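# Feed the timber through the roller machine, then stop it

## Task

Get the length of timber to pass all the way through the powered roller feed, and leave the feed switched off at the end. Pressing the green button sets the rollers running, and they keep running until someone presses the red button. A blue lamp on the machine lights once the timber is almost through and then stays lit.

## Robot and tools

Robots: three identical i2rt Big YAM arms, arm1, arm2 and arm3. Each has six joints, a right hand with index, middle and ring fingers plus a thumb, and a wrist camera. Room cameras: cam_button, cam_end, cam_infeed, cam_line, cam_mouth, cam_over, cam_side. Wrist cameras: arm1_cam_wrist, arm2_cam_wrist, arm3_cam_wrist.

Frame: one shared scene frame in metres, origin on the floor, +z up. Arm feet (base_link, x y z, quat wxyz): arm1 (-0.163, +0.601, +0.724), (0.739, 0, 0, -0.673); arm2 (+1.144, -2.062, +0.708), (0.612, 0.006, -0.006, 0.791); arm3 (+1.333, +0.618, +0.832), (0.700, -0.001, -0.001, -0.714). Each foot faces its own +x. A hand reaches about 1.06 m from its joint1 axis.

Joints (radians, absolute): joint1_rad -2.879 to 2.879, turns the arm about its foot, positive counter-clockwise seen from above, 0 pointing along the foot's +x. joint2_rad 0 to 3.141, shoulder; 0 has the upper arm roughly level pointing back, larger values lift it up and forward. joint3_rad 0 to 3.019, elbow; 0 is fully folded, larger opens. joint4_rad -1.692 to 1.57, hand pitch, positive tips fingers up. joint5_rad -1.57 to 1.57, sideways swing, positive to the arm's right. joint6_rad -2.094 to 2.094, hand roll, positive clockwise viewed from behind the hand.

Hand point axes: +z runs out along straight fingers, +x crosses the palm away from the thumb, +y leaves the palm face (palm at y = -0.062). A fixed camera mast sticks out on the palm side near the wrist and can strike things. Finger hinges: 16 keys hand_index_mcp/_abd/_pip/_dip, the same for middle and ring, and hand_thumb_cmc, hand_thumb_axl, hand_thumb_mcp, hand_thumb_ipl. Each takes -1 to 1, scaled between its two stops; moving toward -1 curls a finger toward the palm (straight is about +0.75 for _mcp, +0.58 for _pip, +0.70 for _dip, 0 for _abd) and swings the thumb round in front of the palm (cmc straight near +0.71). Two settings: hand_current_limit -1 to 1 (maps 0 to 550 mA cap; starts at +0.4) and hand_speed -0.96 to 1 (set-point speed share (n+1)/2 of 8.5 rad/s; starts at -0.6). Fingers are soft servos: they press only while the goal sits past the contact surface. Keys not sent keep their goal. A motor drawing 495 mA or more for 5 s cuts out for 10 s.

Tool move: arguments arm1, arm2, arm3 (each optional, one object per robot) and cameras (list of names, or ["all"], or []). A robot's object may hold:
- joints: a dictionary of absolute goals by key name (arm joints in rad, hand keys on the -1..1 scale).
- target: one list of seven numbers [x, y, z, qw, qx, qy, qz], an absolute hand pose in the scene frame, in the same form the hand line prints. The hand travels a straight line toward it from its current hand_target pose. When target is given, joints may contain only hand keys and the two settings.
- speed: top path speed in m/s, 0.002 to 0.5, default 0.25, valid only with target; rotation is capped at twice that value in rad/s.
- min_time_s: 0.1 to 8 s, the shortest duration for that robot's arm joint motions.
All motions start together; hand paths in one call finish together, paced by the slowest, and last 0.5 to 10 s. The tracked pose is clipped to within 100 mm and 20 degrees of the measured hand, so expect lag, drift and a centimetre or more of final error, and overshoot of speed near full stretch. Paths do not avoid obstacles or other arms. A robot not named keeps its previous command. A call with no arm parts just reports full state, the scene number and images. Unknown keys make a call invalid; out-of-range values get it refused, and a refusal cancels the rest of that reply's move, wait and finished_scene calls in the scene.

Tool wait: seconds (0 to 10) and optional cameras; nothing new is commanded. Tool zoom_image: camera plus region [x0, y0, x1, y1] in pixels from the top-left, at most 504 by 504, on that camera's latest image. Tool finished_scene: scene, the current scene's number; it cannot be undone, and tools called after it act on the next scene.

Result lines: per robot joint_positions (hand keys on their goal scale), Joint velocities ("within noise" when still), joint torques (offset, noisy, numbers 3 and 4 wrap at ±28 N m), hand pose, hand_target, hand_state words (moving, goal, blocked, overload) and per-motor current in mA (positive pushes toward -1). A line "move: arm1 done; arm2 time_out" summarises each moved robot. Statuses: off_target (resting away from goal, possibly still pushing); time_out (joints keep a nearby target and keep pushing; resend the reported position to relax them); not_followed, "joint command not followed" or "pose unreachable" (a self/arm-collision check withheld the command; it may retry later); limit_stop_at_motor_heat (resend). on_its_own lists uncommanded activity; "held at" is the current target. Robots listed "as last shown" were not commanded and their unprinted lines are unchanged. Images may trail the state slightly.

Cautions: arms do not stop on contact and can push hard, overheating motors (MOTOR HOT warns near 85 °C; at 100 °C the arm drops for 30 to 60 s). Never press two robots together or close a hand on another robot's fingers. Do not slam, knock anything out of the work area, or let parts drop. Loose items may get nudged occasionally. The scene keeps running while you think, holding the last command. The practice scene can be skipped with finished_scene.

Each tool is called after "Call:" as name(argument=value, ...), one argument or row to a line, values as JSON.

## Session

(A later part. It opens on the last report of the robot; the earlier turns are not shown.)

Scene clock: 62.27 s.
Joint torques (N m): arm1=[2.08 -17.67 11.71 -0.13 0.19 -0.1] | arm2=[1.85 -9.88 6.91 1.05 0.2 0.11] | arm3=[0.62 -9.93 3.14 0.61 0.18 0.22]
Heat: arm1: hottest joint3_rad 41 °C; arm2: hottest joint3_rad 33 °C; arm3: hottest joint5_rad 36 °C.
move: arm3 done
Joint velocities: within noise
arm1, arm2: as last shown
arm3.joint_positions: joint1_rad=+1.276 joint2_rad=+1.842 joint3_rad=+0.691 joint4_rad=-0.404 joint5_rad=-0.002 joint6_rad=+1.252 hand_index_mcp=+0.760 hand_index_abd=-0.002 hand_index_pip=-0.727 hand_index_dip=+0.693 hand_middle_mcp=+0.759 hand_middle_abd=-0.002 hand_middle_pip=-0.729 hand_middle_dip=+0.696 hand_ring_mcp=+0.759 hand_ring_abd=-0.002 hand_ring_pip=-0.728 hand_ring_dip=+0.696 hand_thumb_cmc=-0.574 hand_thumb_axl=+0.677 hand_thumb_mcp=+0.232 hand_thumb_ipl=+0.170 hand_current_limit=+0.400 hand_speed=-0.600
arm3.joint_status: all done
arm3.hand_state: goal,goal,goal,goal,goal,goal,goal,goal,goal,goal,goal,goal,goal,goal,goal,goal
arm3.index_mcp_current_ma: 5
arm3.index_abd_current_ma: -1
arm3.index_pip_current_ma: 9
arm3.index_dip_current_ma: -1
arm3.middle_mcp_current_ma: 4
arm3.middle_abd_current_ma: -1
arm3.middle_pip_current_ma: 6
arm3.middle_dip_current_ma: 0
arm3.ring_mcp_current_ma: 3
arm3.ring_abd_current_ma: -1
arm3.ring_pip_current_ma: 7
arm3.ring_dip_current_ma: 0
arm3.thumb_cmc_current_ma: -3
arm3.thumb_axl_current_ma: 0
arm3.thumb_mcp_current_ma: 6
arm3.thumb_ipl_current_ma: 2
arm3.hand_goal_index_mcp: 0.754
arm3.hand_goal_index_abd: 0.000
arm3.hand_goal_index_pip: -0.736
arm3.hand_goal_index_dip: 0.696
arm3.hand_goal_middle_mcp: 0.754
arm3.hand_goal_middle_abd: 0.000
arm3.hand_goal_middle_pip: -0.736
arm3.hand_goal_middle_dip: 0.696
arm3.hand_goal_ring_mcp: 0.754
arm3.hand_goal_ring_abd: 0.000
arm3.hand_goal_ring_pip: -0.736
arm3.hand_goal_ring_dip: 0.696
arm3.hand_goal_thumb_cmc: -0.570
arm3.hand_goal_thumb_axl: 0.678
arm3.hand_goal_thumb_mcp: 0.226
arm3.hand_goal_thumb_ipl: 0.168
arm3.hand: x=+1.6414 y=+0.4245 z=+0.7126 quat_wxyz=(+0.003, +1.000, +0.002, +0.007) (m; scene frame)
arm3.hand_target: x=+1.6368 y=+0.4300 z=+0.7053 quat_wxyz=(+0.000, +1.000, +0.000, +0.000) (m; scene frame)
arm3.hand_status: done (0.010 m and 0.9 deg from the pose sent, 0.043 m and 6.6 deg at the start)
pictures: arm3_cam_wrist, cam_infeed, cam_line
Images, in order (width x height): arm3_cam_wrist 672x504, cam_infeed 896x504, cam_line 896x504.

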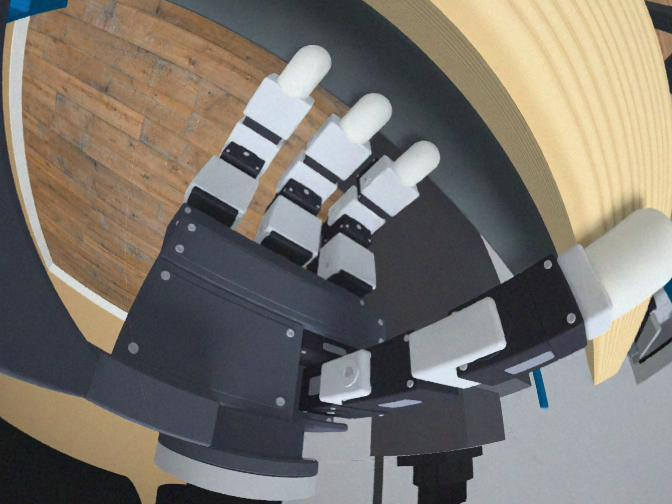

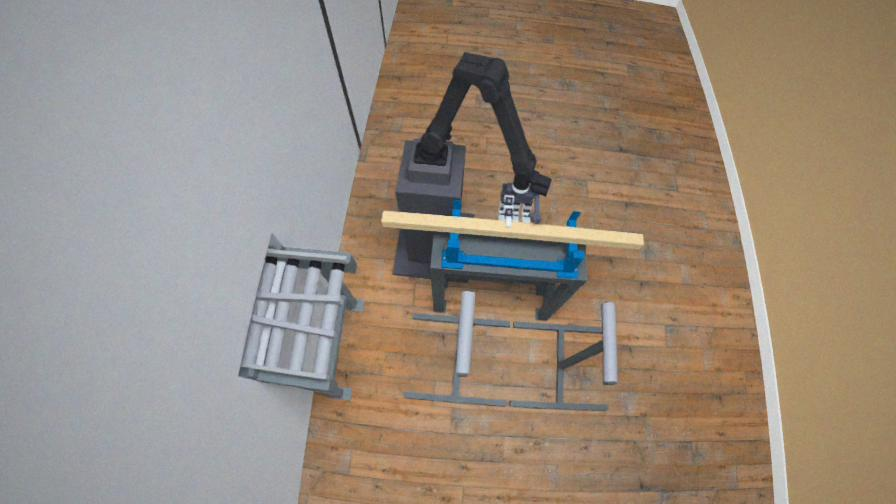

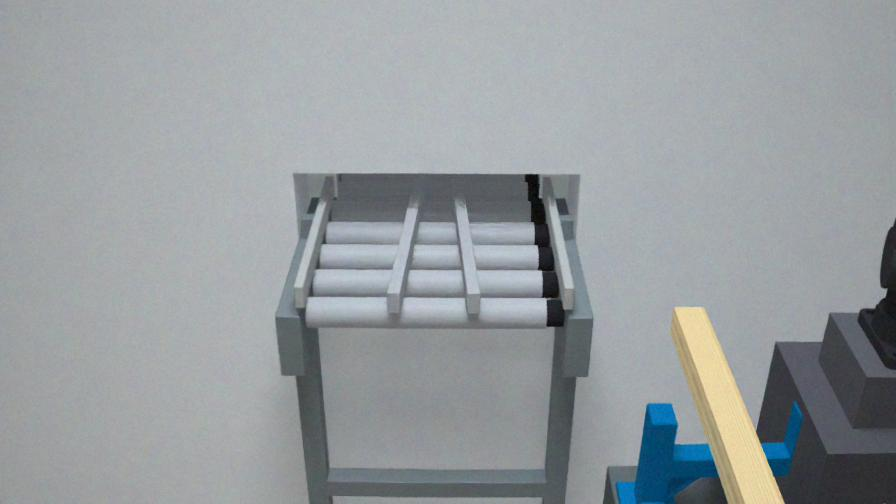

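Call:
move(
  arm3={"target": [1.637, 0.425, 0.729, 0, 1, 0, 0], "speed": 0.1},
)

Call:
move(
  arm3={"target": [1.637, 0.385, 0.730, 0, 1, 0, 0], "speed": 0.06},
  cameras=["arm3_cam_wrist", "cam_infeed", "cam_line"],
)

Scene clock: 118.33 s.
Joint torques (N m): arm1=[1.79 -17.67 11.79 -0.05 0.2 -0.08] | arm2=[1.9 -9.82 6.9 1.03 0.21 0.11] | arm3=[-0.73 -12.34 3.71 -0.09 0.18 0.04]
Heat: arm1: hottest joint3_rad 45 °C; arm2: hottest joint3_rad 33 °C; arm3: hottest joint3_rad 31 °C.
move: arm3 done
Joint velocities: within noise
arm1, arm2: as last shown
arm3.joint_positions: joint1_rad=+1.276 joint2_rad=+1.802 joint3_rad=+0.691 joint4_rad=-0.463 joint5_rad=-0.002 joint6_rad=+1.252 hand_index_mcp=+0.760 hand_index_abd=-0.002 hand_index_pip=-0.727 hand_index_dip=+0.693 hand_middle_mcp=+0.759 hand_middle_abd=-0.002 hand_middle_pip=-0.729 hand_middle_dip=+0.696 hand_ring_mcp=+0.759 hand_ring_abd=-0.002 hand_ring_pip=-0.728 hand_ring_dip=+0.696 hand_thumb_cmc=-0.573 hand_thumb_axl=+0.677 hand_thumb_mcp=+0.223 hand_thumb_ipl=+0.169 hand_current_limit=+0.400 hand_speed=-0.600
arm3.joint_status: not commanded
arm3.hand_state: goal,goal,goal,goal,goal,goal,goal,goal,goal,goal,goal,goal,goal,goal,goal,goal
arm3.index_mcp_current_ma: 5
arm3.index_abd_current_ma: -1
arm3.index_pip_current_ma: 9
arm3.index_dip_current_ma: -1
arm3.middle_mcp_current_ma: 4
arm3.middle_abd_current_ma: -1
arm3.middle_pip_current_ma: 6
arm3.middle_dip_current_ma: 0
arm3.ring_mcp_current_ma: 3
arm3.ring_abd_current_ma: -1
arm3.ring_pip_current_ma: 6
arm3.ring_dip_current_ma: 0
arm3.thumb_cmc_current_ma: -2
arm3.thumb_axl_current_ma: 0
arm3.thumb_mcp_current_ma: -2
arm3.thumb_ipl_current_ma: 1
arm3.hand_goal_index_mcp: 0.754
arm3.hand_goal_index_abd: 0.000
arm3.hand_goal_index_pip: -0.736
arm3.hand_goal_index_dip: 0.696
arm3.hand_goal_middle_mcp: 0.754
arm3.hand_goal_middle_abd: 0.000
arm3.hand_goal_middle_pip: -0.736
arm3.hand_goal_middle_dip: 0.696
arm3.hand_goal_ring_mcp: 0.754
arm3.hand_goal_ring_abd: 0.000
arm3.hand_goal_ring_pip: -0.736
arm3.hand_goal_ring_dip: 0.696
arm3.hand_goal_thumb_cmc: -0.570
arm3.hand_goal_thumb_axl: 0.678
arm3.hand_goal_thumb_mcp: 0.226
arm3.hand_goal_thumb_ipl: 0.168
arm3.hand: x=+1.6369 y=+0.4260 z=+0.7254 quat_wxyz=(+0.000, +1.000, +0.002, -0.001) (m; scene frame)
arm3.hand_target: x=+1.6369 y=+0.4251 z=+0.7289 quat_wxyz=(+0.000, +1.000, +0.000, +0.000) (m; scene frame)
arm3.hand_status: done (0.004 m and 0.2 deg from the pose sent, 0.017 m and 0.9 deg at the start)
pictures: none

Scene clock: 119.73 s.
Joint torques (N m): arm1=[1.85 -17.49 11.69 -0.06 0.2 -0.08] | arm2=[1.96 -9.82 6.93 1.06 0.2 0.11] | arm3=[-0.97 -10.64 5.91 -0.06 0.18 -0.06]
Heat: arm1: hottest joint3_rad 45 °C; arm2: hottest joint3_rad 33 °C; arm3: hottest joint2_rad 31 °C.
move: arm3 off_target
Joint velocities: within noise
arm1, arm2: as last shown
arm3.joint_positions: joint1_rad=+1.178 joint2_rad=+1.802 joint3_rad=+0.710 joint4_rad=-0.485 joint5_rad=-0.002 joint6_rad=+1.156 hand_index_mcp=+0.760 hand_index_abd=-0.002 hand_index_pip=-0.727 hand_index_dip=+0.693 hand_middle_mcp=+0.759 hand_middle_abd=-0.002 hand_middle_pip=-0.729 hand_middle_dip=+0.696 hand_ring_mcp=+0.759 hand_ring_abd=-0.002 hand_ring_pip=-0.728 hand_ring_dip=+0.696 hand_thumb_cmc=-0.573 hand_thumb_axl=+0.677 hand_thumb_mcp=+0.223 hand_thumb_ipl=+0.169 hand_current_limit=+0.400 hand_speed=-0.600
arm3.joint_status: not commanded
arm3.hand_state: goal,goal,goal,goal,goal,goal,goal,goal,goal,goal,goal,goal,goal,goal,goal,goal
arm3.index_mcp_current_ma: 4
arm3.index_abd_current_ma: -1
arm3.index_pip_current_ma: 9
arm3.index_dip_current_ma: -1
arm3.middle_mcp_current_ma: 4
arm3.middle_abd_current_ma: -1
arm3.middle_pip_current_ma: 6
arm3.middle_dip_current_ma: 0
arm3.ring_mcp_current_ma: 3
arm3.ring_abd_current_ma: -1
arm3.ring_pip_current_ma: 6
arm3.ring_dip_current_ma: 0
arm3.thumb_cmc_current_ma: -2
arm3.thumb_axl_current_ma: 0
arm3.thumb_mcp_current_ma: -2
arm3.thumb_ipl_current_ma: 1
arm3.hand_goal_index_mcp: 0.754
arm3.hand_goal_index_abd: 0.000
arm3.hand_goal_index_pip: -0.736
arm3.hand_goal_index_dip: 0.696
arm3.hand_goal_middle_mcp: 0.754
arm3.hand_goal_middle_abd: 0.000
arm3.hand_goal_middle_pip: -0.736
arm3.hand_goal_middle_dip: 0.696
arm3.hand_goal_ring_mcp: 0.754
arm3.hand_goal_ring_abd: 0.000
arm3.hand_goal_ring_pip: -0.736
arm3.hand_goal_ring_dip: 0.696
arm3.hand_goal_thumb_cmc: -0.570
arm3.hand_goal_thumb_axl: 0.678
arm3.hand_goal_thumb_mcp: 0.226
arm3.hand_goal_thumb_ipl: 0.168
arm3.hand: x=+1.6296 y=+0.3924 z=+0.7287 quat_wxyz=(-0.001, +1.000, +0.001, -0.003) (m; scene frame)
arm3.hand_target: x=+1.6368 y=+0.3851 z=+0.7301 quat_wxyz=(+0.000, +1.000, +0.000, +0.000) (m; scene frame)
arm3.hand_status: off_target (0.011 m and 0.4 deg from the pose sent, 0.041 m and 0.2 deg at the start)
pictures: arm3_cam_wrist, cam_infeed, cam_line
Images, in order (width x height): arm3_cam_wrist 672x504, cam_infeed 896x504, cam_line 896x504.

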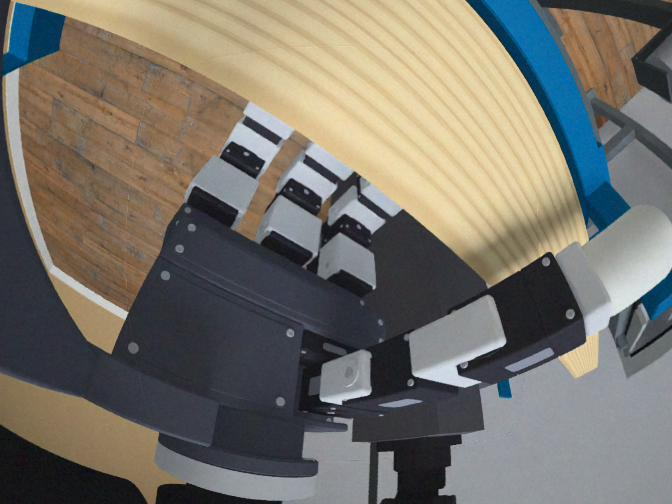

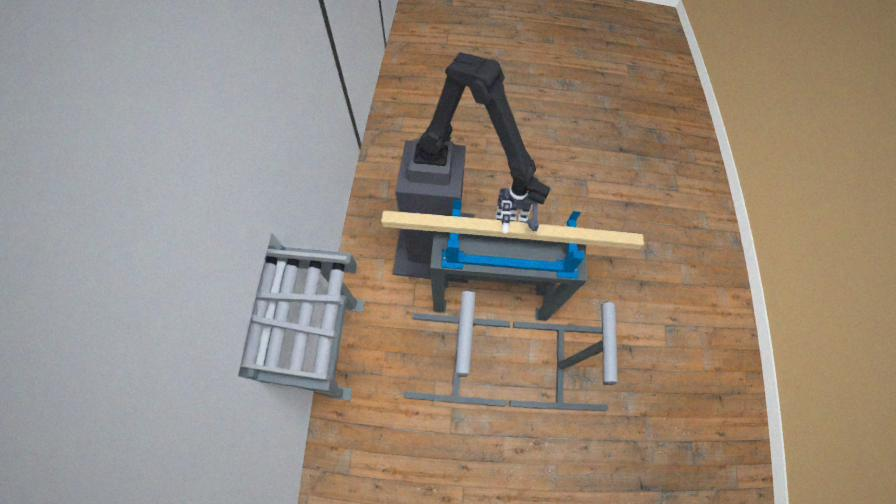

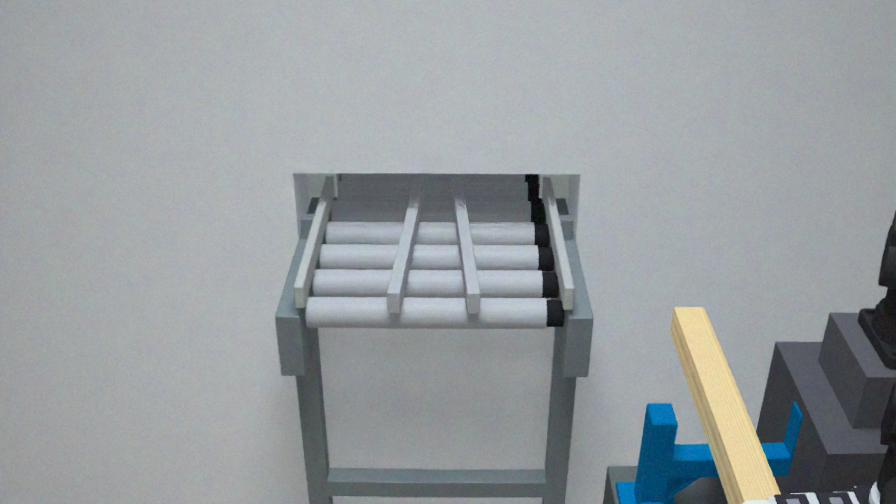

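Call:
move(
  arm3={"target": [1.641, 0.336, 0.731, 0, 1, 0, 0], "speed": 0.08},
)

Call:
move(
  arm3={"target": [1.640, 0.329, 0.736, 0, 1, 0, 0], "speed": 0.05, "joints": {"hand_thumb_mcp": -0.17, "hand_thumb_ipl": -0.25}},
  cameras=["arm3_cam_wrist", "cam_infeed", "cam_line"],
)

Scene clock: 123.90 s.
Joint torques (N m): arm1=[1.96 -17.55 11.74 -0.02 0.19 -0.09] | arm2=[1.96 -9.82 6.91 1.06 0.2 0.11] | arm3=[-1.2 -11.22 6.53 -0.02 0.19 -0.07]
Heat: arm1: hottest joint3_rad 45 °C; arm2: hottest joint3_rad 33 °C; arm3: hottest joint2_rad 31 °C.
move: arm3 done
Joint velocities: within noise
arm1, arm2: as last shown
arm3.joint_positions: joint1_rad=+1.065 joint2_rad=+1.832 joint3_rad=+0.784 joint4_rad=-0.524 joint5_rad=-0.002 joint6_rad=+1.044 hand_index_mcp=+0.760 hand_index_abd=-0.002 hand_index_pip=-0.727 hand_index_dip=+0.693 hand_middle_mcp=+0.759 hand_middle_abd=-0.002 hand_middle_pip=-0.729 hand_middle_dip=+0.696 hand_ring_mcp=+0.759 hand_ring_abd=-0.002 hand_ring_pip=-0.728 hand_ring_dip=+0.696 hand_thumb_cmc=-0.573 hand_thumb_axl=+0.677 hand_thumb_mcp=+0.223 hand_thumb_ipl=+0.169 hand_current_limit=+0.400 hand_speed=-0.600
arm3.joint_status: not commanded
arm3.hand_state: goal,goal,goal,goal,goal,goal,goal,goal,goal,goal,goal,goal,goal,goal,goal,goal
arm3.index_mcp_current_ma: 4
arm3.index_abd_current_ma: -1
arm3.index_pip_current_ma: 9
arm3.index_dip_current_ma: -1
arm3.middle_mcp_current_ma: 4
arm3.middle_abd_current_ma: -1
arm3.middle_pip_current_ma: 6
arm3.middle_dip_current_ma: 0
arm3.ring_mcp_current_ma: 3
arm3.ring_abd_current_ma: -1
arm3.ring_pip_current_ma: 6
arm3.ring_dip_current_ma: 0
arm3.thumb_cmc_current_ma: -2
arm3.thumb_axl_current_ma: 0
arm3.thumb_mcp_current_ma: -2
arm3.thumb_ipl_current_ma: 1
arm3.hand_goal_index_mcp: 0.754
arm3.hand_goal_index_abd: 0.000
arm3.hand_goal_index_pip: -0.736
arm3.hand_goal_index_dip: 0.696
arm3.hand_goal_middle_mcp: 0.754
arm3.hand_goal_middle_abd: 0.000
arm3.hand_goal_middle_pip: -0.736
arm3.hand_goal_middle_dip: 0.696
arm3.hand_goal_ring_mcp: 0.754
arm3.hand_goal_ring_abd: 0.000
arm3.hand_goal_ring_pip: -0.736
arm3.hand_goal_ring_dip: 0.696
arm3.hand_goal_thumb_cmc: -0.570
arm3.hand_goal_thumb_axl: 0.678
arm3.hand_goal_thumb_mcp: 0.226
arm3.hand_goal_thumb_ipl: 0.168
arm3.hand: x=+1.6348 y=+0.3441 z=+0.7321 quat_wxyz=(+0.000, +1.000, +0.000, +0.000) (m; scene frame)
arm3.hand_target: x=+1.6409 y=+0.3362 z=+0.7312 quat_wxyz=(+0.000, +1.000, +0.000, +0.000) (m; scene frame)
arm3.hand_status: done (0.010 m and 0.0 deg from the pose sent, 0.058 m and 0.3 deg at the start)
pictures: none

Scene clock: 124.90 s.
Joint torques (N m): arm1=[2.02 -17.67 11.78 -0.03 0.19 -0.1] | arm2=[2.02 -9.88 6.93 1.03 0.2 0.11] | arm3=[-0.73 -11.99 6.06 -0.06 -0.07 0.04]
Heat: arm1: hottest joint3_rad 45 °C; arm2: hottest joint3_rad 33 °C; arm3: hottest joint2_rad 31 °C.
move: arm3 done
Joint velocities: within noise
arm1.joint_positions: joint1_rad=+0.009 joint2_rad=+1.813 joint3_rad=+1.955 joint4_rad=-1.695 joint5_rad=-0.001 joint6_rad=+0.130 hand_index_mcp=+0.754 hand_index_abd=+0.001 hand_index_pip=+0.577 hand_index_dip=+0.696 hand_middle_mcp=+0.755 hand_middle_abd=+0.001 hand_middle_pip=+0.577 hand_middle_dip=+0.696 hand_ring_mcp=+0.755 hand_ring_abd=+0.001 hand_ring_pip=+0.577 hand_ring_dip=+0.696 hand_thumb_cmc=+0.715 hand_thumb_axl=+0.677 hand_thumb_mcp=+0.223 hand_thumb_ipl=+0.168 hand_current_limit=+0.400 hand_speed=-0.600
arm1.joint_status: not commanded
arm1.hand_state: goal,goal,goal,goal,goal,goal,goal,goal,goal,goal,goal,goal,goal,goal,goal,goal
arm1.index_mcp_current_ma: 0
arm1.index_abd_current_ma: 0
arm1.index_pip_current_ma: 0
arm1.index_dip_current_ma: 0
arm1.middle_mcp_current_ma: 0
arm1.middle_abd_current_ma: 0
arm1.middle_pip_current_ma: 0
arm1.middle_dip_current_ma: 0
arm1.ring_mcp_current_ma: 0
arm1.ring_abd_current_ma: 0
arm1.ring_pip_current_ma: 0
arm1.ring_dip_current_ma: 0
arm1.thumb_cmc_current_ma: 0
arm1.thumb_axl_current_ma: 0
arm1.thumb_mcp_current_ma: -1
arm1.thumb_ipl_current_ma: 0
arm1.hand_goal_index_mcp: 0.754
arm1.hand_goal_index_abd: 0.000
arm1.hand_goal_index_pip: 0.576
arm1.hand_goal_index_dip: 0.696
arm1.hand_goal_middle_mcp: 0.754
arm1.hand_goal_middle_abd: 0.000
arm1.hand_goal_middle_pip: 0.576
arm1.hand_goal_middle_dip: 0.696
arm1.hand_goal_ring_mcp: 0.754
arm1.hand_goal_ring_abd: 0.000
arm1.hand_goal_ring_pip: 0.576
arm1.hand_goal_ring_dip: 0.696
arm1.hand_goal_thumb_cmc: 0.714
arm1.hand_goal_thumb_axl: 0.678
arm1.hand_goal_thumb_mcp: 0.226
arm1.hand_goal_thumb_ipl: 0.168
arm1.hand: x=-0.1311 y=-0.0413 z=+1.0144 quat_wxyz=(+0.009, +1.000, -0.013, +0.001) (m; scene frame)
arm1.hand_target: x=-0.1200 y=-0.0490 z=+1.0295 quat_wxyz=(+0.023, +1.000, +0.001, +0.001) (m; scene frame)
arm1.hand_status: not commanded
arm2: as last shown
arm3.joint_positions: joint1_rad=+1.046 joint2_rad=+1.832 joint3_rad=+0.800 joint4_rad=-0.538 joint5_rad=+0.003 joint6_rad=+1.021 hand_index_mcp=+0.759 hand_index_abd=-0.002 hand_index_pip=-0.727 hand_index_dip=+0.693 hand_middle_mcp=+0.759 hand_middle_abd=-0.002 hand_middle_pip=-0.729 hand_middle_dip=+0.696 hand_ring_mcp=+0.758 hand_ring_abd=-0.002 hand_ring_pip=-0.728 hand_ring_dip=+0.696 hand_thumb_cmc=-0.572 hand_thumb_axl=+0.679 hand_thumb_mcp=-0.159 hand_thumb_ipl=-0.247 hand_current_limit=+0.400 hand_speed=-0.600
arm3.joint_status: all done
arm3.hand_state: goal,goal,goal,goal,goal,goal,goal,goal,goal,goal,goal,goal,goal,goal,goal,goal
arm3.index_mcp_current_ma: 4
arm3.index_abd_current_ma: -1
arm3.index_pip_current_ma: 9
arm3.index_dip_current_ma: -1
arm3.middle_mcp_current_ma: 4
arm3.middle_abd_current_ma: -1
arm3.middle_pip_current_ma: 6
arm3.middle_dip_current_ma: 0
arm3.ring_mcp_current_ma: 3
arm3.ring_abd_current_ma: -1
arm3.ring_pip_current_ma: 6
arm3.ring_dip_current_ma: 0
arm3.thumb_cmc_current_ma: -1
arm3.thumb_axl_current_ma: 0
arm3.thumb_mcp_current_ma: 17
arm3.thumb_ipl_current_ma: 2
arm3.hand_goal_index_mcp: 0.754
arm3.hand_goal_index_abd: 0.000
arm3.hand_goal_index_pip: -0.736
arm3.hand_goal_index_dip: 0.696
arm3.hand_goal_middle_mcp: 0.754
arm3.hand_goal_middle_abd: 0.000
arm3.hand_goal_middle_pip: -0.736
arm3.hand_goal_middle_dip: 0.696
arm3.hand_goal_ring_mcp: 0.754
arm3.hand_goal_ring_abd: 0.000
arm3.hand_goal_ring_pip: -0.736
arm3.hand_goal_ring_dip: 0.696
arm3.hand_goal_thumb_cmc: -0.570
arm3.hand_goal_thumb_axl: 0.678
arm3.hand_goal_thumb_mcp: -0.170
arm3.hand_goal_thumb_ipl: -0.250
arm3.hand: x=+1.6360 y=+0.3341 z=+0.7358 quat_wxyz=(+0.003, +1.000, +0.002, -0.001) (m; scene frame)
arm3.hand_target: x=+1.6399 y=+0.3290 z=+0.7361 quat_wxyz=(+0.000, +1.000, +0.000, +0.000) (m; scene frame)
arm3.hand_status: done (0.007 m and 0.5 deg from the pose sent, 0.016 m and 0.0 deg at the start)
pictures: arm3_cam_wrist, cam_infeed, cam_line
Images, in order (width x height): arm3_cam_wrist 672x504, cam_infeed 896x504, cam_line 896x504.

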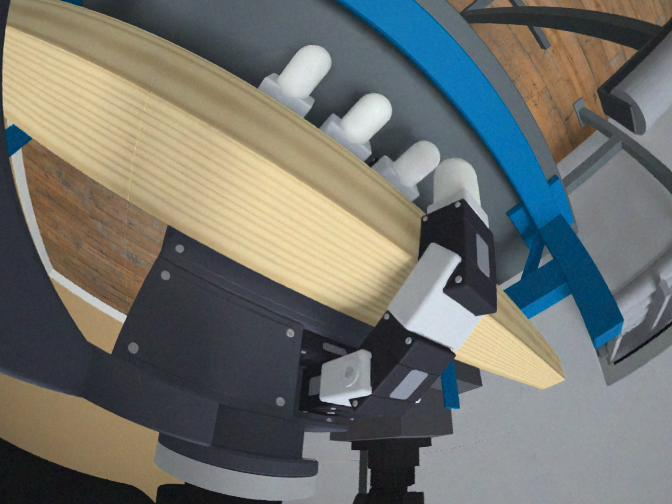

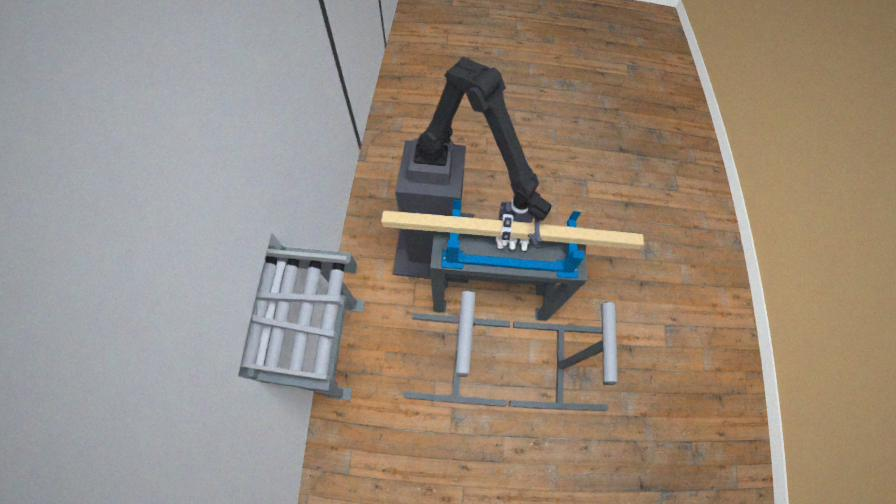

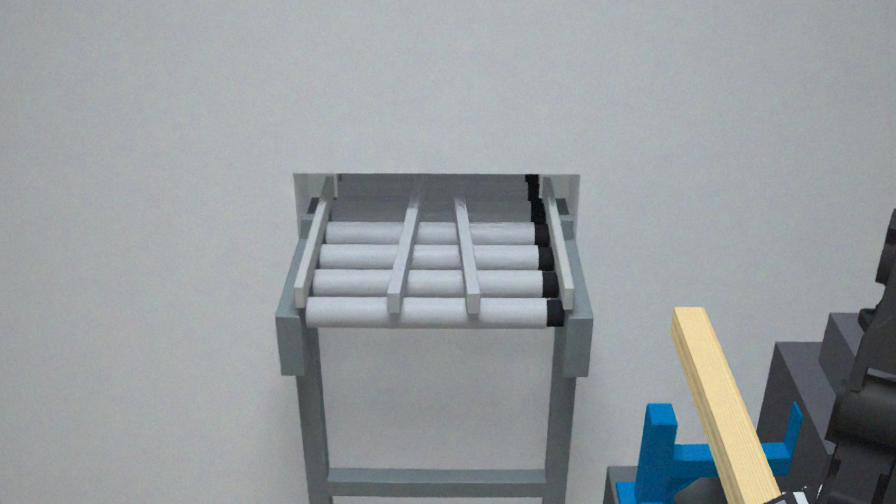

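Call:
move(
  arm3={"target": [1.641, 0.330, 0.750, 0, 1, 0, 0], "speed": 0.04, "joints": {"hand_thumb_mcp": -0.39, "hand_thumb_ipl": -0.45, "hand_index_pip": -0.79, "hand_middle_pip": -0.79, "hand_ring_pip": -0.79}},
)

Call:
move(
  arm3={"target": [1.641, 0.332, 0.815, 0.0185, 0.9994, 0, 0.0297], "speed": 0.08},
  cameras=["arm3_cam_wrist", "cam_infeed", "cam_line"],
)

Scene clock: 130.93 s.
Joint torques (N m): arm1=[1.79 -17.55 11.73 -0.01 0.18 -0.08] | arm2=[1.9 -9.82 6.9 1.05 0.2 0.11] | arm3=[-0.21 -14.51 5.74 -0.83 -0.07 0.22]
Heat: arm1: hottest joint3_rad 46 °C; arm2: hottest joint3_rad 33 °C; arm3: hottest joint2_rad 31 °C.
move: arm3 off_target
Joint velocities: within noise
arm1: as last shown
arm2.joint_positions: joint1_rad=+0.377 joint2_rad=+1.368 joint3_rad=+1.273 joint4_rad=-1.504 joint5_rad=-0.008 joint6_rad=+0.634 hand_index_mcp=+0.755 hand_index_abd=+0.000 hand_index_pip=+0.577 hand_index_dip=+0.696 hand_middle_mcp=-0.325 hand_middle_abd=+0.000 hand_middle_pip=-0.296 hand_middle_dip=+0.119 hand_ring_mcp=-0.328 hand_ring_abd=+0.000 hand_ring_pip=-0.297 hand_ring_dip=+0.119 hand_thumb_cmc=+0.716 hand_thumb_axl=+0.677 hand_thumb_mcp=+0.224 hand_thumb_ipl=+0.168 hand_current_limit=+0.400 hand_speed=-0.600
arm2.joint_status: not commanded
arm2.hand_state: goal,goal,goal,goal,goal,goal,goal,goal,goal,goal,goal,goal,goal,goal,goal,goal
arm2.index_mcp_current_ma: 1
arm2.index_abd_current_ma: 0
arm2.index_pip_current_ma: 1
arm2.index_dip_current_ma: 0
arm2.middle_mcp_current_ma: 35
arm2.middle_abd_current_ma: 0
arm2.middle_pip_current_ma: 4
arm2.middle_dip_current_ma: 3
arm2.ring_mcp_current_ma: 29
arm2.ring_abd_current_ma: 0
arm2.ring_pip_current_ma: 3
arm2.ring_dip_current_ma: 3
arm2.thumb_cmc_current_ma: 2
arm2.thumb_axl_current_ma: -1
arm2.thumb_mcp_current_ma: -3
arm2.thumb_ipl_current_ma: 0
arm2.hand_goal_index_mcp: 0.754
arm2.hand_goal_index_abd: 0.000
arm2.hand_goal_index_pip: 0.576
arm2.hand_goal_index_dip: 0.696
arm2.hand_goal_middle_mcp: -0.342
arm2.hand_goal_middle_abd: 0.000
arm2.hand_goal_middle_pip: -0.300
arm2.hand_goal_middle_dip: 0.116
arm2.hand_goal_ring_mcp: -0.342
arm2.hand_goal_ring_abd: 0.000
arm2.hand_goal_ring_pip: -0.300
arm2.hand_goal_ring_dip: 0.116
arm2.hand_goal_thumb_cmc: 0.714
arm2.hand_goal_thumb_axl: 0.678
arm2.hand_goal_thumb_mcp: 0.226
arm2.hand_goal_thumb_ipl: 0.168
arm2.hand: x=+0.9389 y=-1.6705 z=+0.9449 quat_wxyz=(+0.004, +0.001, +1.000, -0.005) (m; scene frame)
arm2.hand_target: x=+0.9360 y=-1.6739 z=+0.9460 quat_wxyz=(+0.000, +0.000, +1.000, +0.000) (m; scene frame)
arm2.hand_status: not commanded
arm3.joint_positions: joint1_rad=+1.039 joint2_rad=+1.832 joint3_rad=+0.807 joint4_rad=-0.561 joint5_rad=+0.003 joint6_rad=+1.005 hand_index_mcp=+0.758 hand_index_abd=-0.002 hand_index_pip=-0.781 hand_index_dip=+0.693 hand_middle_mcp=+0.758 hand_middle_abd=-0.002 hand_middle_pip=-0.783 hand_middle_dip=+0.696 hand_ring_mcp=+0.757 hand_ring_abd=-0.002 hand_ring_pip=-0.782 hand_ring_dip=+0.696 hand_thumb_cmc=-0.571 hand_thumb_axl=+0.676 hand_thumb_mcp=-0.227 hand_thumb_ipl=-0.375 hand_current_limit=+0.400 hand_speed=-0.600
arm3.joint_status: hand_thumb_mcp off_target (ended at -0.227, target -0.390); hand_thumb_ipl off_target (ended at -0.375, target -0.450); the others done
arm3.hand_state: goal,goal,goal,goal,goal,goal,goal,goal,goal,goal,goal,goal,goal,goal,blocked,blocked
arm3.index_mcp_current_ma: 3
arm3.index_abd_current_ma: -1
arm3.index_pip_current_ma: 9
arm3.index_dip_current_ma: -1
arm3.middle_mcp_current_ma: 3
arm3.middle_abd_current_ma: -1
arm3.middle_pip_current_ma: 6
arm3.middle_dip_current_ma: 0
arm3.ring_mcp_current_ma: 2
arm3.ring_abd_current_ma: -1
arm3.ring_pip_current_ma: 7
arm3.ring_dip_current_ma: 0
arm3.thumb_cmc_current_ma: 0
arm3.thumb_axl_current_ma: -1
arm3.thumb_mcp_current_ma: 385
arm3.thumb_ipl_current_ma: 285
arm3.hand_goal_index_mcp: 0.754
arm3.hand_goal_index_abd: 0.000
arm3.hand_goal_index_pip: -0.790
arm3.hand_goal_index_dip: 0.696
arm3.hand_goal_middle_mcp: 0.754
arm3.hand_goal_middle_abd: 0.000
arm3.hand_goal_middle_pip: -0.790
arm3.hand_goal_middle_dip: 0.696
arm3.hand_goal_ring_mcp: 0.754
arm3.hand_goal_ring_abd: 0.000
arm3.hand_goal_ring_pip: -0.790
arm3.hand_goal_ring_dip: 0.696
arm3.hand_goal_thumb_cmc: -0.570
arm3.hand_goal_thumb_axl: 0.678
arm3.hand_goal_thumb_mcp: -0.390
arm3.hand_goal_thumb_ipl: -0.450
arm3.hand: x=+1.6342 y=+0.3322 z=+0.7369 quat_wxyz=(-0.001, +1.000, +0.007, -0.007) (m; scene frame)
arm3.hand_target: x=+1.6408 y=+0.3301 z=+0.7497 quat_wxyz=(+0.000, +1.000, +0.000, +0.000) (m; scene frame)
arm3.hand_status: off_target (0.015 m and 1.1 deg from the pose sent, 0.016 m and 0.5 deg at the start)
pictures: none

Scene clock: 132.67 s.
Joint torques (N m): arm1=[1.73 -17.44 11.7 -0.08 0.19 -0.09] | arm2=[2.02 -9.82 6.91 1.06 0.2 0.11] | arm3=[0.21 -15.38 7.58 0.12 0.53 0.12]
Heat: arm1: hottest joint3_rad 46 °C; arm2: hottest joint3_rad 33 °C; arm3: hottest joint2_rad 31 °C.
move: arm3 off_target
Joint velocities: within noise
arm1, arm2: as last shown
arm3.joint_positions: joint1_rad=+1.039 joint2_rad=+1.672 joint3_rad=+0.776 joint4_rad=-0.683 joint5_rad=-0.011 joint6_rad=+1.017 hand_index_mcp=+0.769 hand_index_abd=-0.002 hand_index_pip=-0.781 hand_index_dip=+0.693 hand_middle_mcp=+0.766 hand_middle_abd=-0.002 hand_middle_pip=-0.783 hand_middle_dip=+0.696 hand_ring_mcp=+0.763 hand_ring_abd=+0.002 hand_ring_pip=-0.783 hand_ring_dip=+0.696 hand_thumb_cmc=-0.570 hand_thumb_axl=+0.680 hand_thumb_mcp=-0.257 hand_thumb_ipl=-0.390 hand_current_limit=+0.400 hand_speed=-0.600
arm3.joint_status: not commanded
arm3.hand_state: goal,goal,goal,goal,goal,goal,goal,goal,goal,goal,goal,goal,goal,goal,blocked,blocked
arm3.index_mcp_current_ma: 20
arm3.index_abd_current_ma: -1
arm3.index_pip_current_ma: 8
arm3.index_dip_current_ma: -1
arm3.middle_mcp_current_ma: 13
arm3.middle_abd_current_ma: -1
arm3.middle_pip_current_ma: 5
arm3.middle_dip_current_ma: 0
arm3.ring_mcp_current_ma: 8
arm3.ring_abd_current_ma: 1
arm3.ring_pip_current_ma: 6
arm3.ring_dip_current_ma: 0
arm3.thumb_cmc_current_ma: 0
arm3.thumb_axl_current_ma: 1
arm3.thumb_mcp_current_ma: 385
arm3.thumb_ipl_current_ma: 203
arm3.hand_goal_index_mcp: 0.754
arm3.hand_goal_index_abd: 0.000
arm3.hand_goal_index_pip: -0.790
arm3.hand_goal_index_dip: 0.696
arm3.hand_goal_middle_mcp: 0.754
arm3.hand_goal_middle_abd: 0.000
arm3.hand_goal_middle_pip: -0.790
arm3.hand_goal_middle_dip: 0.696
arm3.hand_goal_ring_mcp: 0.754
arm3.hand_goal_ring_abd: 0.000
arm3.hand_goal_ring_pip: -0.790
arm3.hand_goal_ring_dip: 0.696
arm3.hand_goal_thumb_cmc: -0.570
arm3.hand_goal_thumb_axl: 0.678
arm3.hand_goal_thumb_mcp: -0.390
arm3.hand_goal_thumb_ipl: -0.450
arm3.on_its_own: hand_thumb_mcp moved -0.030 toward your old target -0.390
arm3.hand: x=+1.6210 y=+0.3431 z=+0.7856 quat_wxyz=(-0.005, +1.000, +0.001, -0.001) (m; scene frame)
arm3.hand_target: x=+1.6403 y=+0.3323 z=+0.8144 quat_wxyz=(+0.018, +0.999, +0.000, +0.030) (m; scene frame)
arm3.hand_status: off_target (0.037 m and 4.5 deg from the pose sent, 0.078 m and 4.9 deg at the start)
pictures: arm3_cam_wrist, cam_infeed, cam_line
Images, in order (width x height): arm3_cam_wrist 672x504, cam_infeed 896x504, cam_line 896x504.

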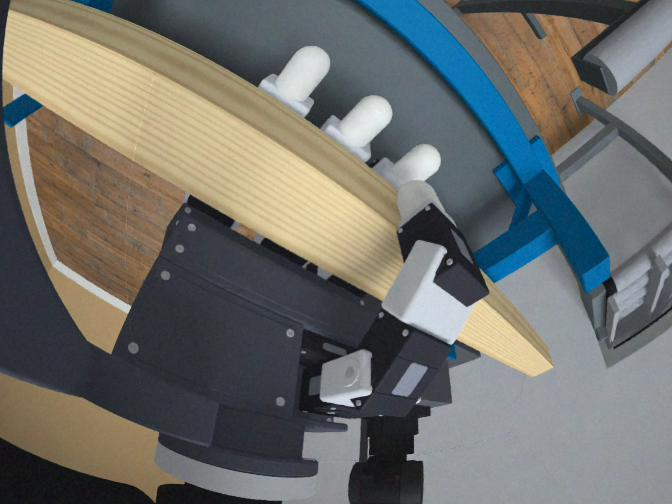

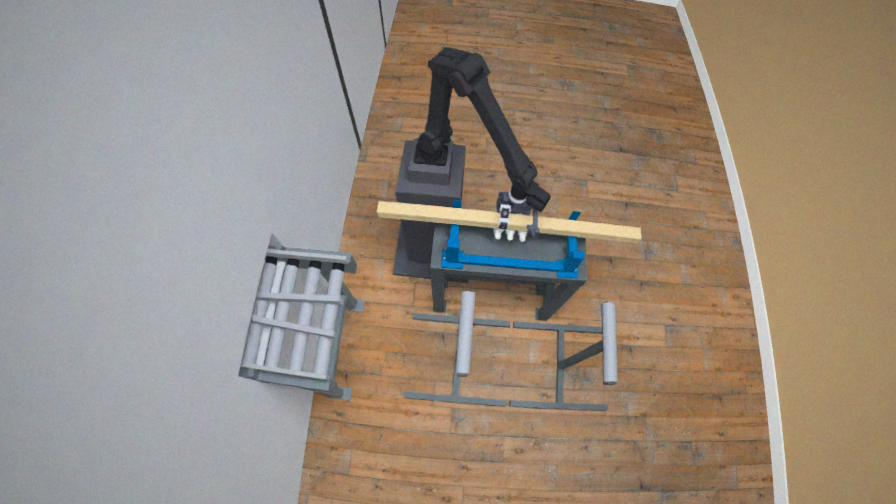

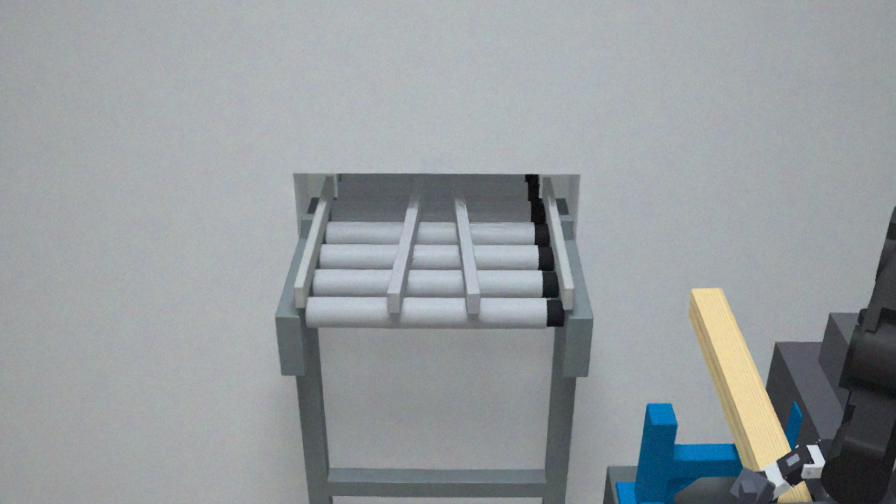

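Call:
move(
  arm3={"target": [1.638, 0.326, 0.885, 0.0185, 0.9994, 0, 0.0297], "speed": 0.15},
)

Call:
move(
  arm3={"target": [1.62, 0.24, 0.93, 0.028, 0.9988, 0, 0.040], "speed": 0.15},
  cameras=["cam_infeed", "cam_line"],
)

Call:
move(
  arm3={"target": [1.47, 0.08, 0.92, 0.050, 0.9985, 0, 0.022], "speed": 0.15},
)

Call:
move(
  arm3={"target": [1.345, -0.072, 0.905, 0.056, 0.9984, 0, 0.008], "speed": 0.15},
  cameras=["cam_infeed", "cam_line", "cam_mouth"],
)

Scene clock: 145.43 s.
Joint torques (N m): arm1=[1.96 -17.55 11.71 -0.08 0.19 -0.08] | arm2=[1.96 -9.82 6.93 1.06 0.21 0.11] | arm3=[-0.91 -14.15 12.34 -0.03 0.49 -0.03]
Heat: arm1: hottest joint3_rad 46 °C; arm2: hottest joint3_rad 33 °C; arm3: hottest joint2_rad 32 °C.
move: arm3 off_target
Joint velocities: within noise
arm1, arm2: as last shown
arm3.joint_positions: joint1_rad=+1.039 joint2_rad=+1.523 joint3_rad=+0.802 joint4_rad=-0.896 joint5_rad=-0.010 joint6_rad=+1.016 hand_index_mcp=+0.769 hand_index_abd=-0.002 hand_index_pip=-0.781 hand_index_dip=+0.693 hand_middle_mcp=+0.766 hand_middle_abd=-0.002 hand_middle_pip=-0.783 hand_middle_dip=+0.696 hand_ring_mcp=+0.763 hand_ring_abd=+0.002 hand_ring_pip=-0.783 hand_ring_dip=+0.696 hand_thumb_cmc=-0.570 hand_thumb_axl=+0.680 hand_thumb_mcp=-0.257 hand_thumb_ipl=-0.390 hand_current_limit=+0.400 hand_speed=-0.600
arm3.joint_status: not commanded
arm3.hand_state: goal,goal,goal,goal,goal,goal,goal,goal,goal,goal,goal,goal,goal,goal,blocked,blocked
arm3.index_mcp_current_ma: 20
arm3.index_abd_current_ma: -1
arm3.index_pip_current_ma: 8
arm3.index_dip_current_ma: -1
arm3.middle_mcp_current_ma: 13
arm3.middle_abd_current_ma: -1
arm3.middle_pip_current_ma: 5
arm3.middle_dip_current_ma: 0
arm3.ring_mcp_current_ma: 8
arm3.ring_abd_current_ma: 1
arm3.ring_pip_current_ma: 6
arm3.ring_dip_current_ma: 0
arm3.thumb_cmc_current_ma: 0
arm3.thumb_axl_current_ma: 1
arm3.thumb_mcp_current_ma: 385
arm3.thumb_ipl_current_ma: 203
arm3.hand_goal_index_mcp: 0.754
arm3.hand_goal_index_abd: 0.000
arm3.hand_goal_index_pip: -0.790
arm3.hand_goal_index_dip: 0.696
arm3.hand_goal_middle_mcp: 0.754
arm3.hand_goal_middle_abd: 0.000
arm3.hand_goal_middle_pip: -0.790
arm3.hand_goal_middle_dip: 0.696
arm3.hand_goal_ring_mcp: 0.754
arm3.hand_goal_ring_abd: 0.000
arm3.hand_goal_ring_pip: -0.790
arm3.hand_goal_ring_dip: 0.696
arm3.hand_goal_thumb_cmc: -0.570
arm3.hand_goal_thumb_axl: 0.678
arm3.hand_goal_thumb_mcp: -0.390
arm3.hand_goal_thumb_ipl: -0.450
arm3.hand: x=+1.6064 y=+0.3522 z=+0.8427 quat_wxyz=(-0.015, +1.000, +0.001, -0.018) (m; scene frame)
arm3.hand_target: x=+1.6353 y=+0.3277 z=+0.8857 quat_wxyz=(+0.019, +0.999, +0.000, +0.029) (m; scene frame)
arm3.hand_status: off_target (0.059 m and 6.6 deg from the pose sent, 0.102 m and 4.4 deg at the start)
pictures: none

Scene clock: 147.03 s.
Joint torques (N m): arm1=[2.08 -17.61 11.77 0.02 0.19 -0.09] | arm2=[1.96 -9.88 6.93 1.06 0.2 0.11] | arm3=[-1.2 -13.51 13.94 0.1 0.33 -0.03]
Heat: arm1: hottest joint3_rad 46 °C; arm2: hottest joint3_rad 33 °C; arm3: hottest joint2_rad 32 °C.
move: arm3 off_target
Joint velocities: within noise
arm1, arm2: as last shown
arm3.joint_positions: joint1_rad=+0.836 joint2_rad=+1.519 joint3_rad=+0.941 joint4_rad=-1.007 joint5_rad=-0.021 joint6_rad=+0.817 hand_index_mcp=+0.769 hand_index_abd=-0.002 hand_index_pip=-0.781 hand_index_dip=+0.693 hand_middle_mcp=+0.766 hand_middle_abd=-0.002 hand_middle_pip=-0.783 hand_middle_dip=+0.696 hand_ring_mcp=+0.763 hand_ring_abd=+0.002 hand_ring_pip=-0.783 hand_ring_dip=+0.696 hand_thumb_cmc=-0.570 hand_thumb_axl=+0.680 hand_thumb_mcp=-0.257 hand_thumb_ipl=-0.390 hand_current_limit=+0.400 hand_speed=-0.600
arm3.joint_status: not commanded
arm3.hand_state: goal,goal,goal,goal,goal,goal,goal,goal,goal,goal,goal,goal,goal,goal,blocked,blocked
arm3.index_mcp_current_ma: 20
arm3.index_abd_current_ma: -1
arm3.index_pip_current_ma: 8
arm3.index_dip_current_ma: -1
arm3.middle_mcp_current_ma: 13
arm3.middle_abd_current_ma: -1
arm3.middle_pip_current_ma: 5
arm3.middle_dip_current_ma: 0
arm3.ring_mcp_current_ma: 9
arm3.ring_abd_current_ma: 1
arm3.ring_pip_current_ma: 6
arm3.ring_dip_current_ma: 0
arm3.thumb_cmc_current_ma: 0
arm3.thumb_axl_current_ma: 1
arm3.thumb_mcp_current_ma: 385
arm3.thumb_ipl_current_ma: 203
arm3.hand_goal_index_mcp: 0.754
arm3.hand_goal_index_abd: 0.000
arm3.hand_goal_index_pip: -0.790
arm3.hand_goal_index_dip: 0.696
arm3.hand_goal_middle_mcp: 0.754
arm3.hand_goal_middle_abd: 0.000
arm3.hand_goal_middle_pip: -0.790
arm3.hand_goal_middle_dip: 0.696
arm3.hand_goal_ring_mcp: 0.754
arm3.hand_goal_ring_abd: 0.000
arm3.hand_goal_ring_pip: -0.790
arm3.hand_goal_ring_dip: 0.696
arm3.hand_goal_thumb_cmc: -0.570
arm3.hand_goal_thumb_axl: 0.678
arm3.hand_goal_thumb_mcp: -0.390
arm3.hand_goal_thumb_ipl: -0.450
arm3.hand: x=+1.5938 y=+0.2706 z=+0.8863 quat_wxyz=(-0.011, +1.000, -0.001, +0.002) (m; scene frame)
arm3.hand_target: x=+1.6174 y=+0.2426 z=+0.9312 quat_wxyz=(+0.029, +0.999, +0.000, +0.040) (m; scene frame)
arm3.hand_status: off_target (0.059 m and 6.3 deg from the pose sent, 0.143 m and 8.2 deg at the start)
pictures: cam_infeed, cam_line
Images, in order (width x height): cam_infeed 896x504, cam_line 896x504.

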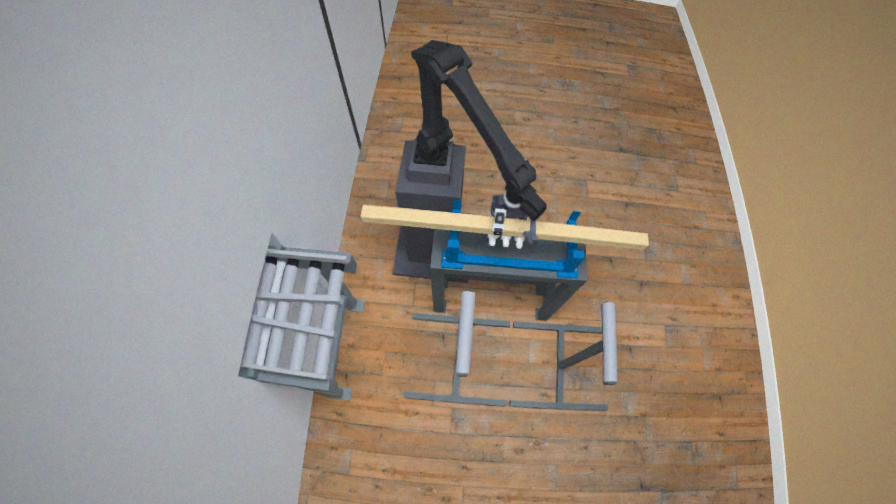

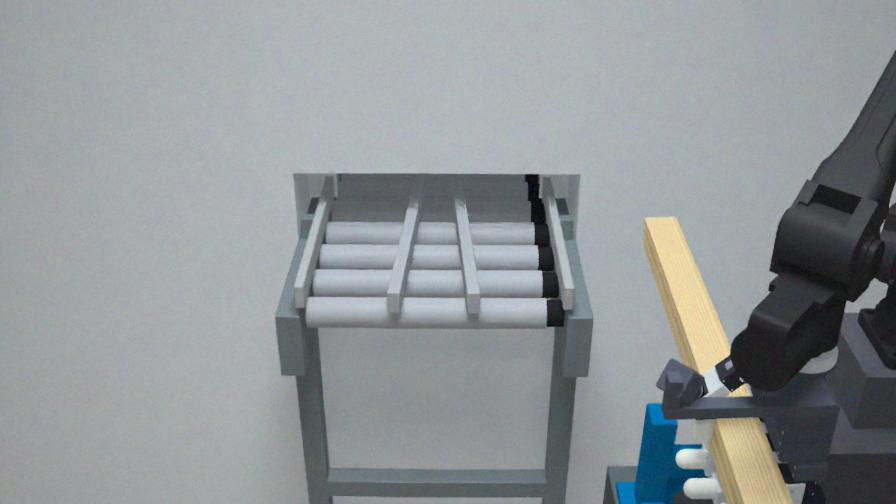

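Scene clock: 149.47 s.
Joint torques (N m): arm1=[1.79 -17.49 11.78 -0.03 0.19 -0.1] | arm2=[1.9 -9.82 6.91 1.06 0.2 0.11] | arm3=[-0.85 -15.85 14.26 0.88 0.13 -0.01]
Heat: arm1: hottest joint3_rad 46 °C; arm2: hottest joint3_rad 33 °C; arm3: hottest joint3_rad 33 °C.
move: arm3 off_target
Joint velocities: within noise
arm1, arm2: as last shown
arm3.joint_positions: joint1_rad=+0.361 joint2_rad=+1.659 joint3_rad=+1.060 joint4_rad=-1.000 joint5_rad=-0.011 joint6_rad=+0.345 hand_index_mcp=+0.770 hand_index_abd=-0.002 hand_index_pip=-0.781 hand_index_dip=+0.693 hand_middle_mcp=+0.766 hand_middle_abd=-0.002 hand_middle_pip=-0.783 hand_middle_dip=+0.696 hand_ring_mcp=+0.763 hand_ring_abd=+0.002 hand_ring_pip=-0.783 hand_ring_dip=+0.696 hand_thumb_cmc=-0.570 hand_thumb_axl=+0.680 hand_thumb_mcp=-0.257 hand_thumb_ipl=-0.390 hand_current_limit=+0.400 hand_speed=-0.600
arm3.joint_status: not commanded
arm3.hand_state: goal,goal,goal,goal,goal,goal,goal,goal,goal,goal,goal,goal,goal,goal,blocked,blocked
arm3.index_mcp_current_ma: 21
arm3.index_abd_current_ma: -1
arm3.index_pip_current_ma: 8
arm3.index_dip_current_ma: -1
arm3.middle_mcp_current_ma: 14
arm3.middle_abd_current_ma: -1
arm3.middle_pip_current_ma: 5
arm3.middle_dip_current_ma: 0
arm3.ring_mcp_current_ma: 9
arm3.ring_abd_current_ma: 1
arm3.ring_pip_current_ma: 6
arm3.ring_dip_current_ma: 0
arm3.thumb_cmc_current_ma: 0
arm3.thumb_axl_current_ma: 1
arm3.thumb_mcp_current_ma: 385
arm3.thumb_ipl_current_ma: 203
arm3.hand_goal_index_mcp: 0.754
arm3.hand_goal_index_abd: 0.000
arm3.hand_goal_index_pip: -0.790
arm3.hand_goal_index_dip: 0.696
arm3.hand_goal_middle_mcp: 0.754
arm3.hand_goal_middle_abd: 0.000
arm3.hand_goal_middle_pip: -0.790
arm3.hand_goal_middle_dip: 0.696
arm3.hand_goal_ring_mcp: 0.754
arm3.hand_goal_ring_abd: 0.000
arm3.hand_goal_ring_pip: -0.790
arm3.hand_goal_ring_dip: 0.696
arm3.hand_goal_thumb_cmc: -0.570
arm3.hand_goal_thumb_axl: 0.678
arm3.hand_goal_thumb_mcp: -0.390
arm3.hand_goal_thumb_ipl: -0.450
arm3.hand: x=+1.4554 y=+0.1272 z=+0.8693 quat_wxyz=(-0.014, +1.000, -0.002, +0.000) (m; scene frame)
arm3.hand_target: x=+1.4684 y=+0.0851 z=+0.9225 quat_wxyz=(+0.050, +0.999, +0.000, +0.022) (m; scene frame)
arm3.hand_status: off_target (0.071 m and 7.7 deg from the pose sent, 0.230 m and 7.4 deg at the start)
pictures: none

Scene clock: 151.73 s.
Joint torques (N m): arm1=[1.9 -17.55 11.75 -0.02 0.18 -0.08] | arm2=[1.96 -9.82 6.93 1.05 0.2 0.11] | arm3=[-0.67 -21.89 14.89 0.17 -0.01 -0.05]
Heat: arm1: hottest joint3_rad 46 °C; arm2: hottest joint3_rad 33 °C; arm3: hottest joint3_rad 34 °C.
move: arm3 off_target
Joint velocities: within noise
arm1, arm2: as last shown
arm3.joint_positions: joint1_rad=+0.078 joint2_rad=+1.984 joint3_rad=+1.448 joint4_rad=-1.058 joint5_rad=-0.010 joint6_rad=+0.064 hand_index_mcp=+0.770 hand_index_abd=-0.002 hand_index_pip=-0.781 hand_index_dip=+0.693 hand_middle_mcp=+0.766 hand_middle_abd=-0.002 hand_middle_pip=-0.783 hand_middle_dip=+0.696 hand_ring_mcp=+0.763 hand_ring_abd=+0.002 hand_ring_pip=-0.783 hand_ring_dip=+0.696 hand_thumb_cmc=-0.570 hand_thumb_axl=+0.680 hand_thumb_mcp=-0.257 hand_thumb_ipl=-0.390 hand_current_limit=+0.400 hand_speed=-0.600
arm3.joint_status: not commanded
arm3.hand_state: goal,goal,goal,goal,goal,goal,goal,goal,goal,goal,goal,goal,goal,goal,blocked,blocked
arm3.index_mcp_current_ma: 21
arm3.index_abd_current_ma: -1
arm3.index_pip_current_ma: 8
arm3.index_dip_current_ma: -1
arm3.middle_mcp_current_ma: 14
arm3.middle_abd_current_ma: -1
arm3.middle_pip_current_ma: 5
arm3.middle_dip_current_ma: 0
arm3.ring_mcp_current_ma: 10
arm3.ring_abd_current_ma: 1
arm3.ring_pip_current_ma: 6
arm3.ring_dip_current_ma: 0
arm3.thumb_cmc_current_ma: 0
arm3.thumb_axl_current_ma: 1
arm3.thumb_mcp_current_ma: 385
arm3.thumb_ipl_current_ma: 203
arm3.hand_goal_index_mcp: 0.754
arm3.hand_goal_index_abd: 0.000
arm3.hand_goal_index_pip: -0.790
arm3.hand_goal_index_dip: 0.696
arm3.hand_goal_middle_mcp: 0.754
arm3.hand_goal_middle_abd: 0.000
arm3.hand_goal_middle_pip: -0.790
arm3.hand_goal_middle_dip: 0.696
arm3.hand_goal_ring_mcp: 0.754
arm3.hand_goal_ring_abd: 0.000
arm3.hand_goal_ring_pip: -0.790
arm3.hand_goal_ring_dip: 0.696
arm3.hand_goal_thumb_cmc: -0.570
arm3.hand_goal_thumb_axl: 0.678
arm3.hand_goal_thumb_mcp: -0.390
arm3.hand_goal_thumb_ipl: -0.450
arm3.hand: x=+1.3432 y=-0.0246 z=+0.8388 quat_wxyz=(-0.010, +1.000, -0.003, +0.004) (m; scene frame)
arm3.hand_target: x=+1.3447 y=-0.0658 z=+0.9070 quat_wxyz=(+0.056, +0.998, +0.000, +0.008) (m; scene frame)
arm3.hand_status: off_target (0.081 m and 7.6 deg from the pose sent, 0.231 m and 8.0 deg at the start)
pictures: cam_infeed, cam_line, cam_mouth
Images, in order (width x height): cam_infeed 896x504, cam_line 896x504, cam_mouth 896x504.

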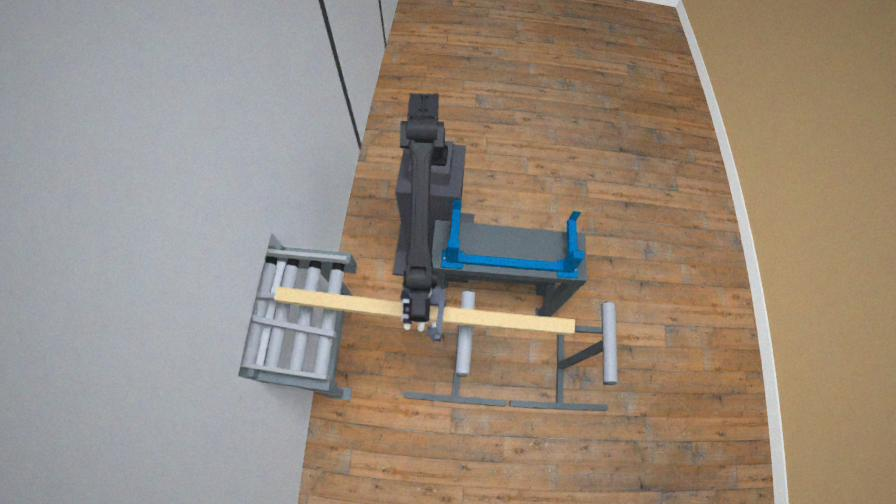

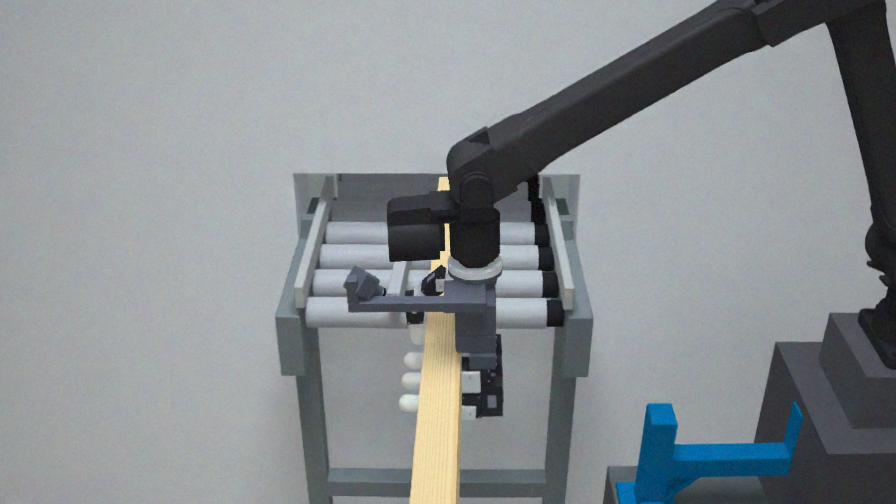

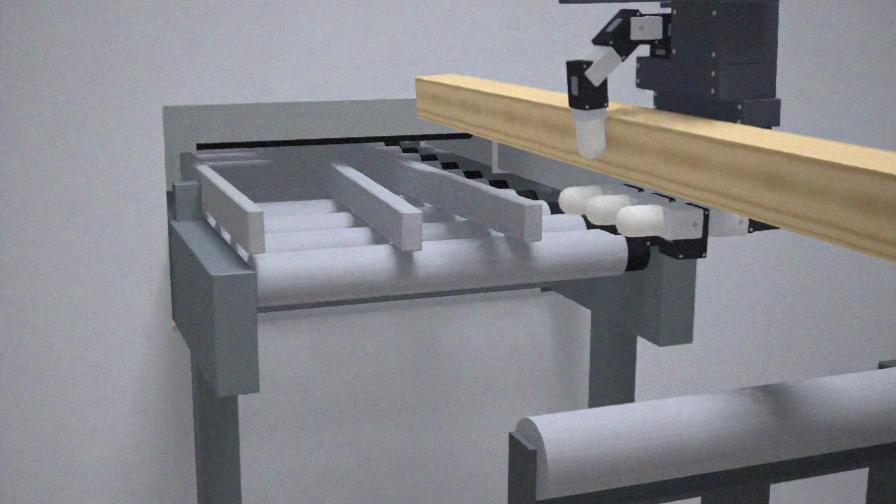

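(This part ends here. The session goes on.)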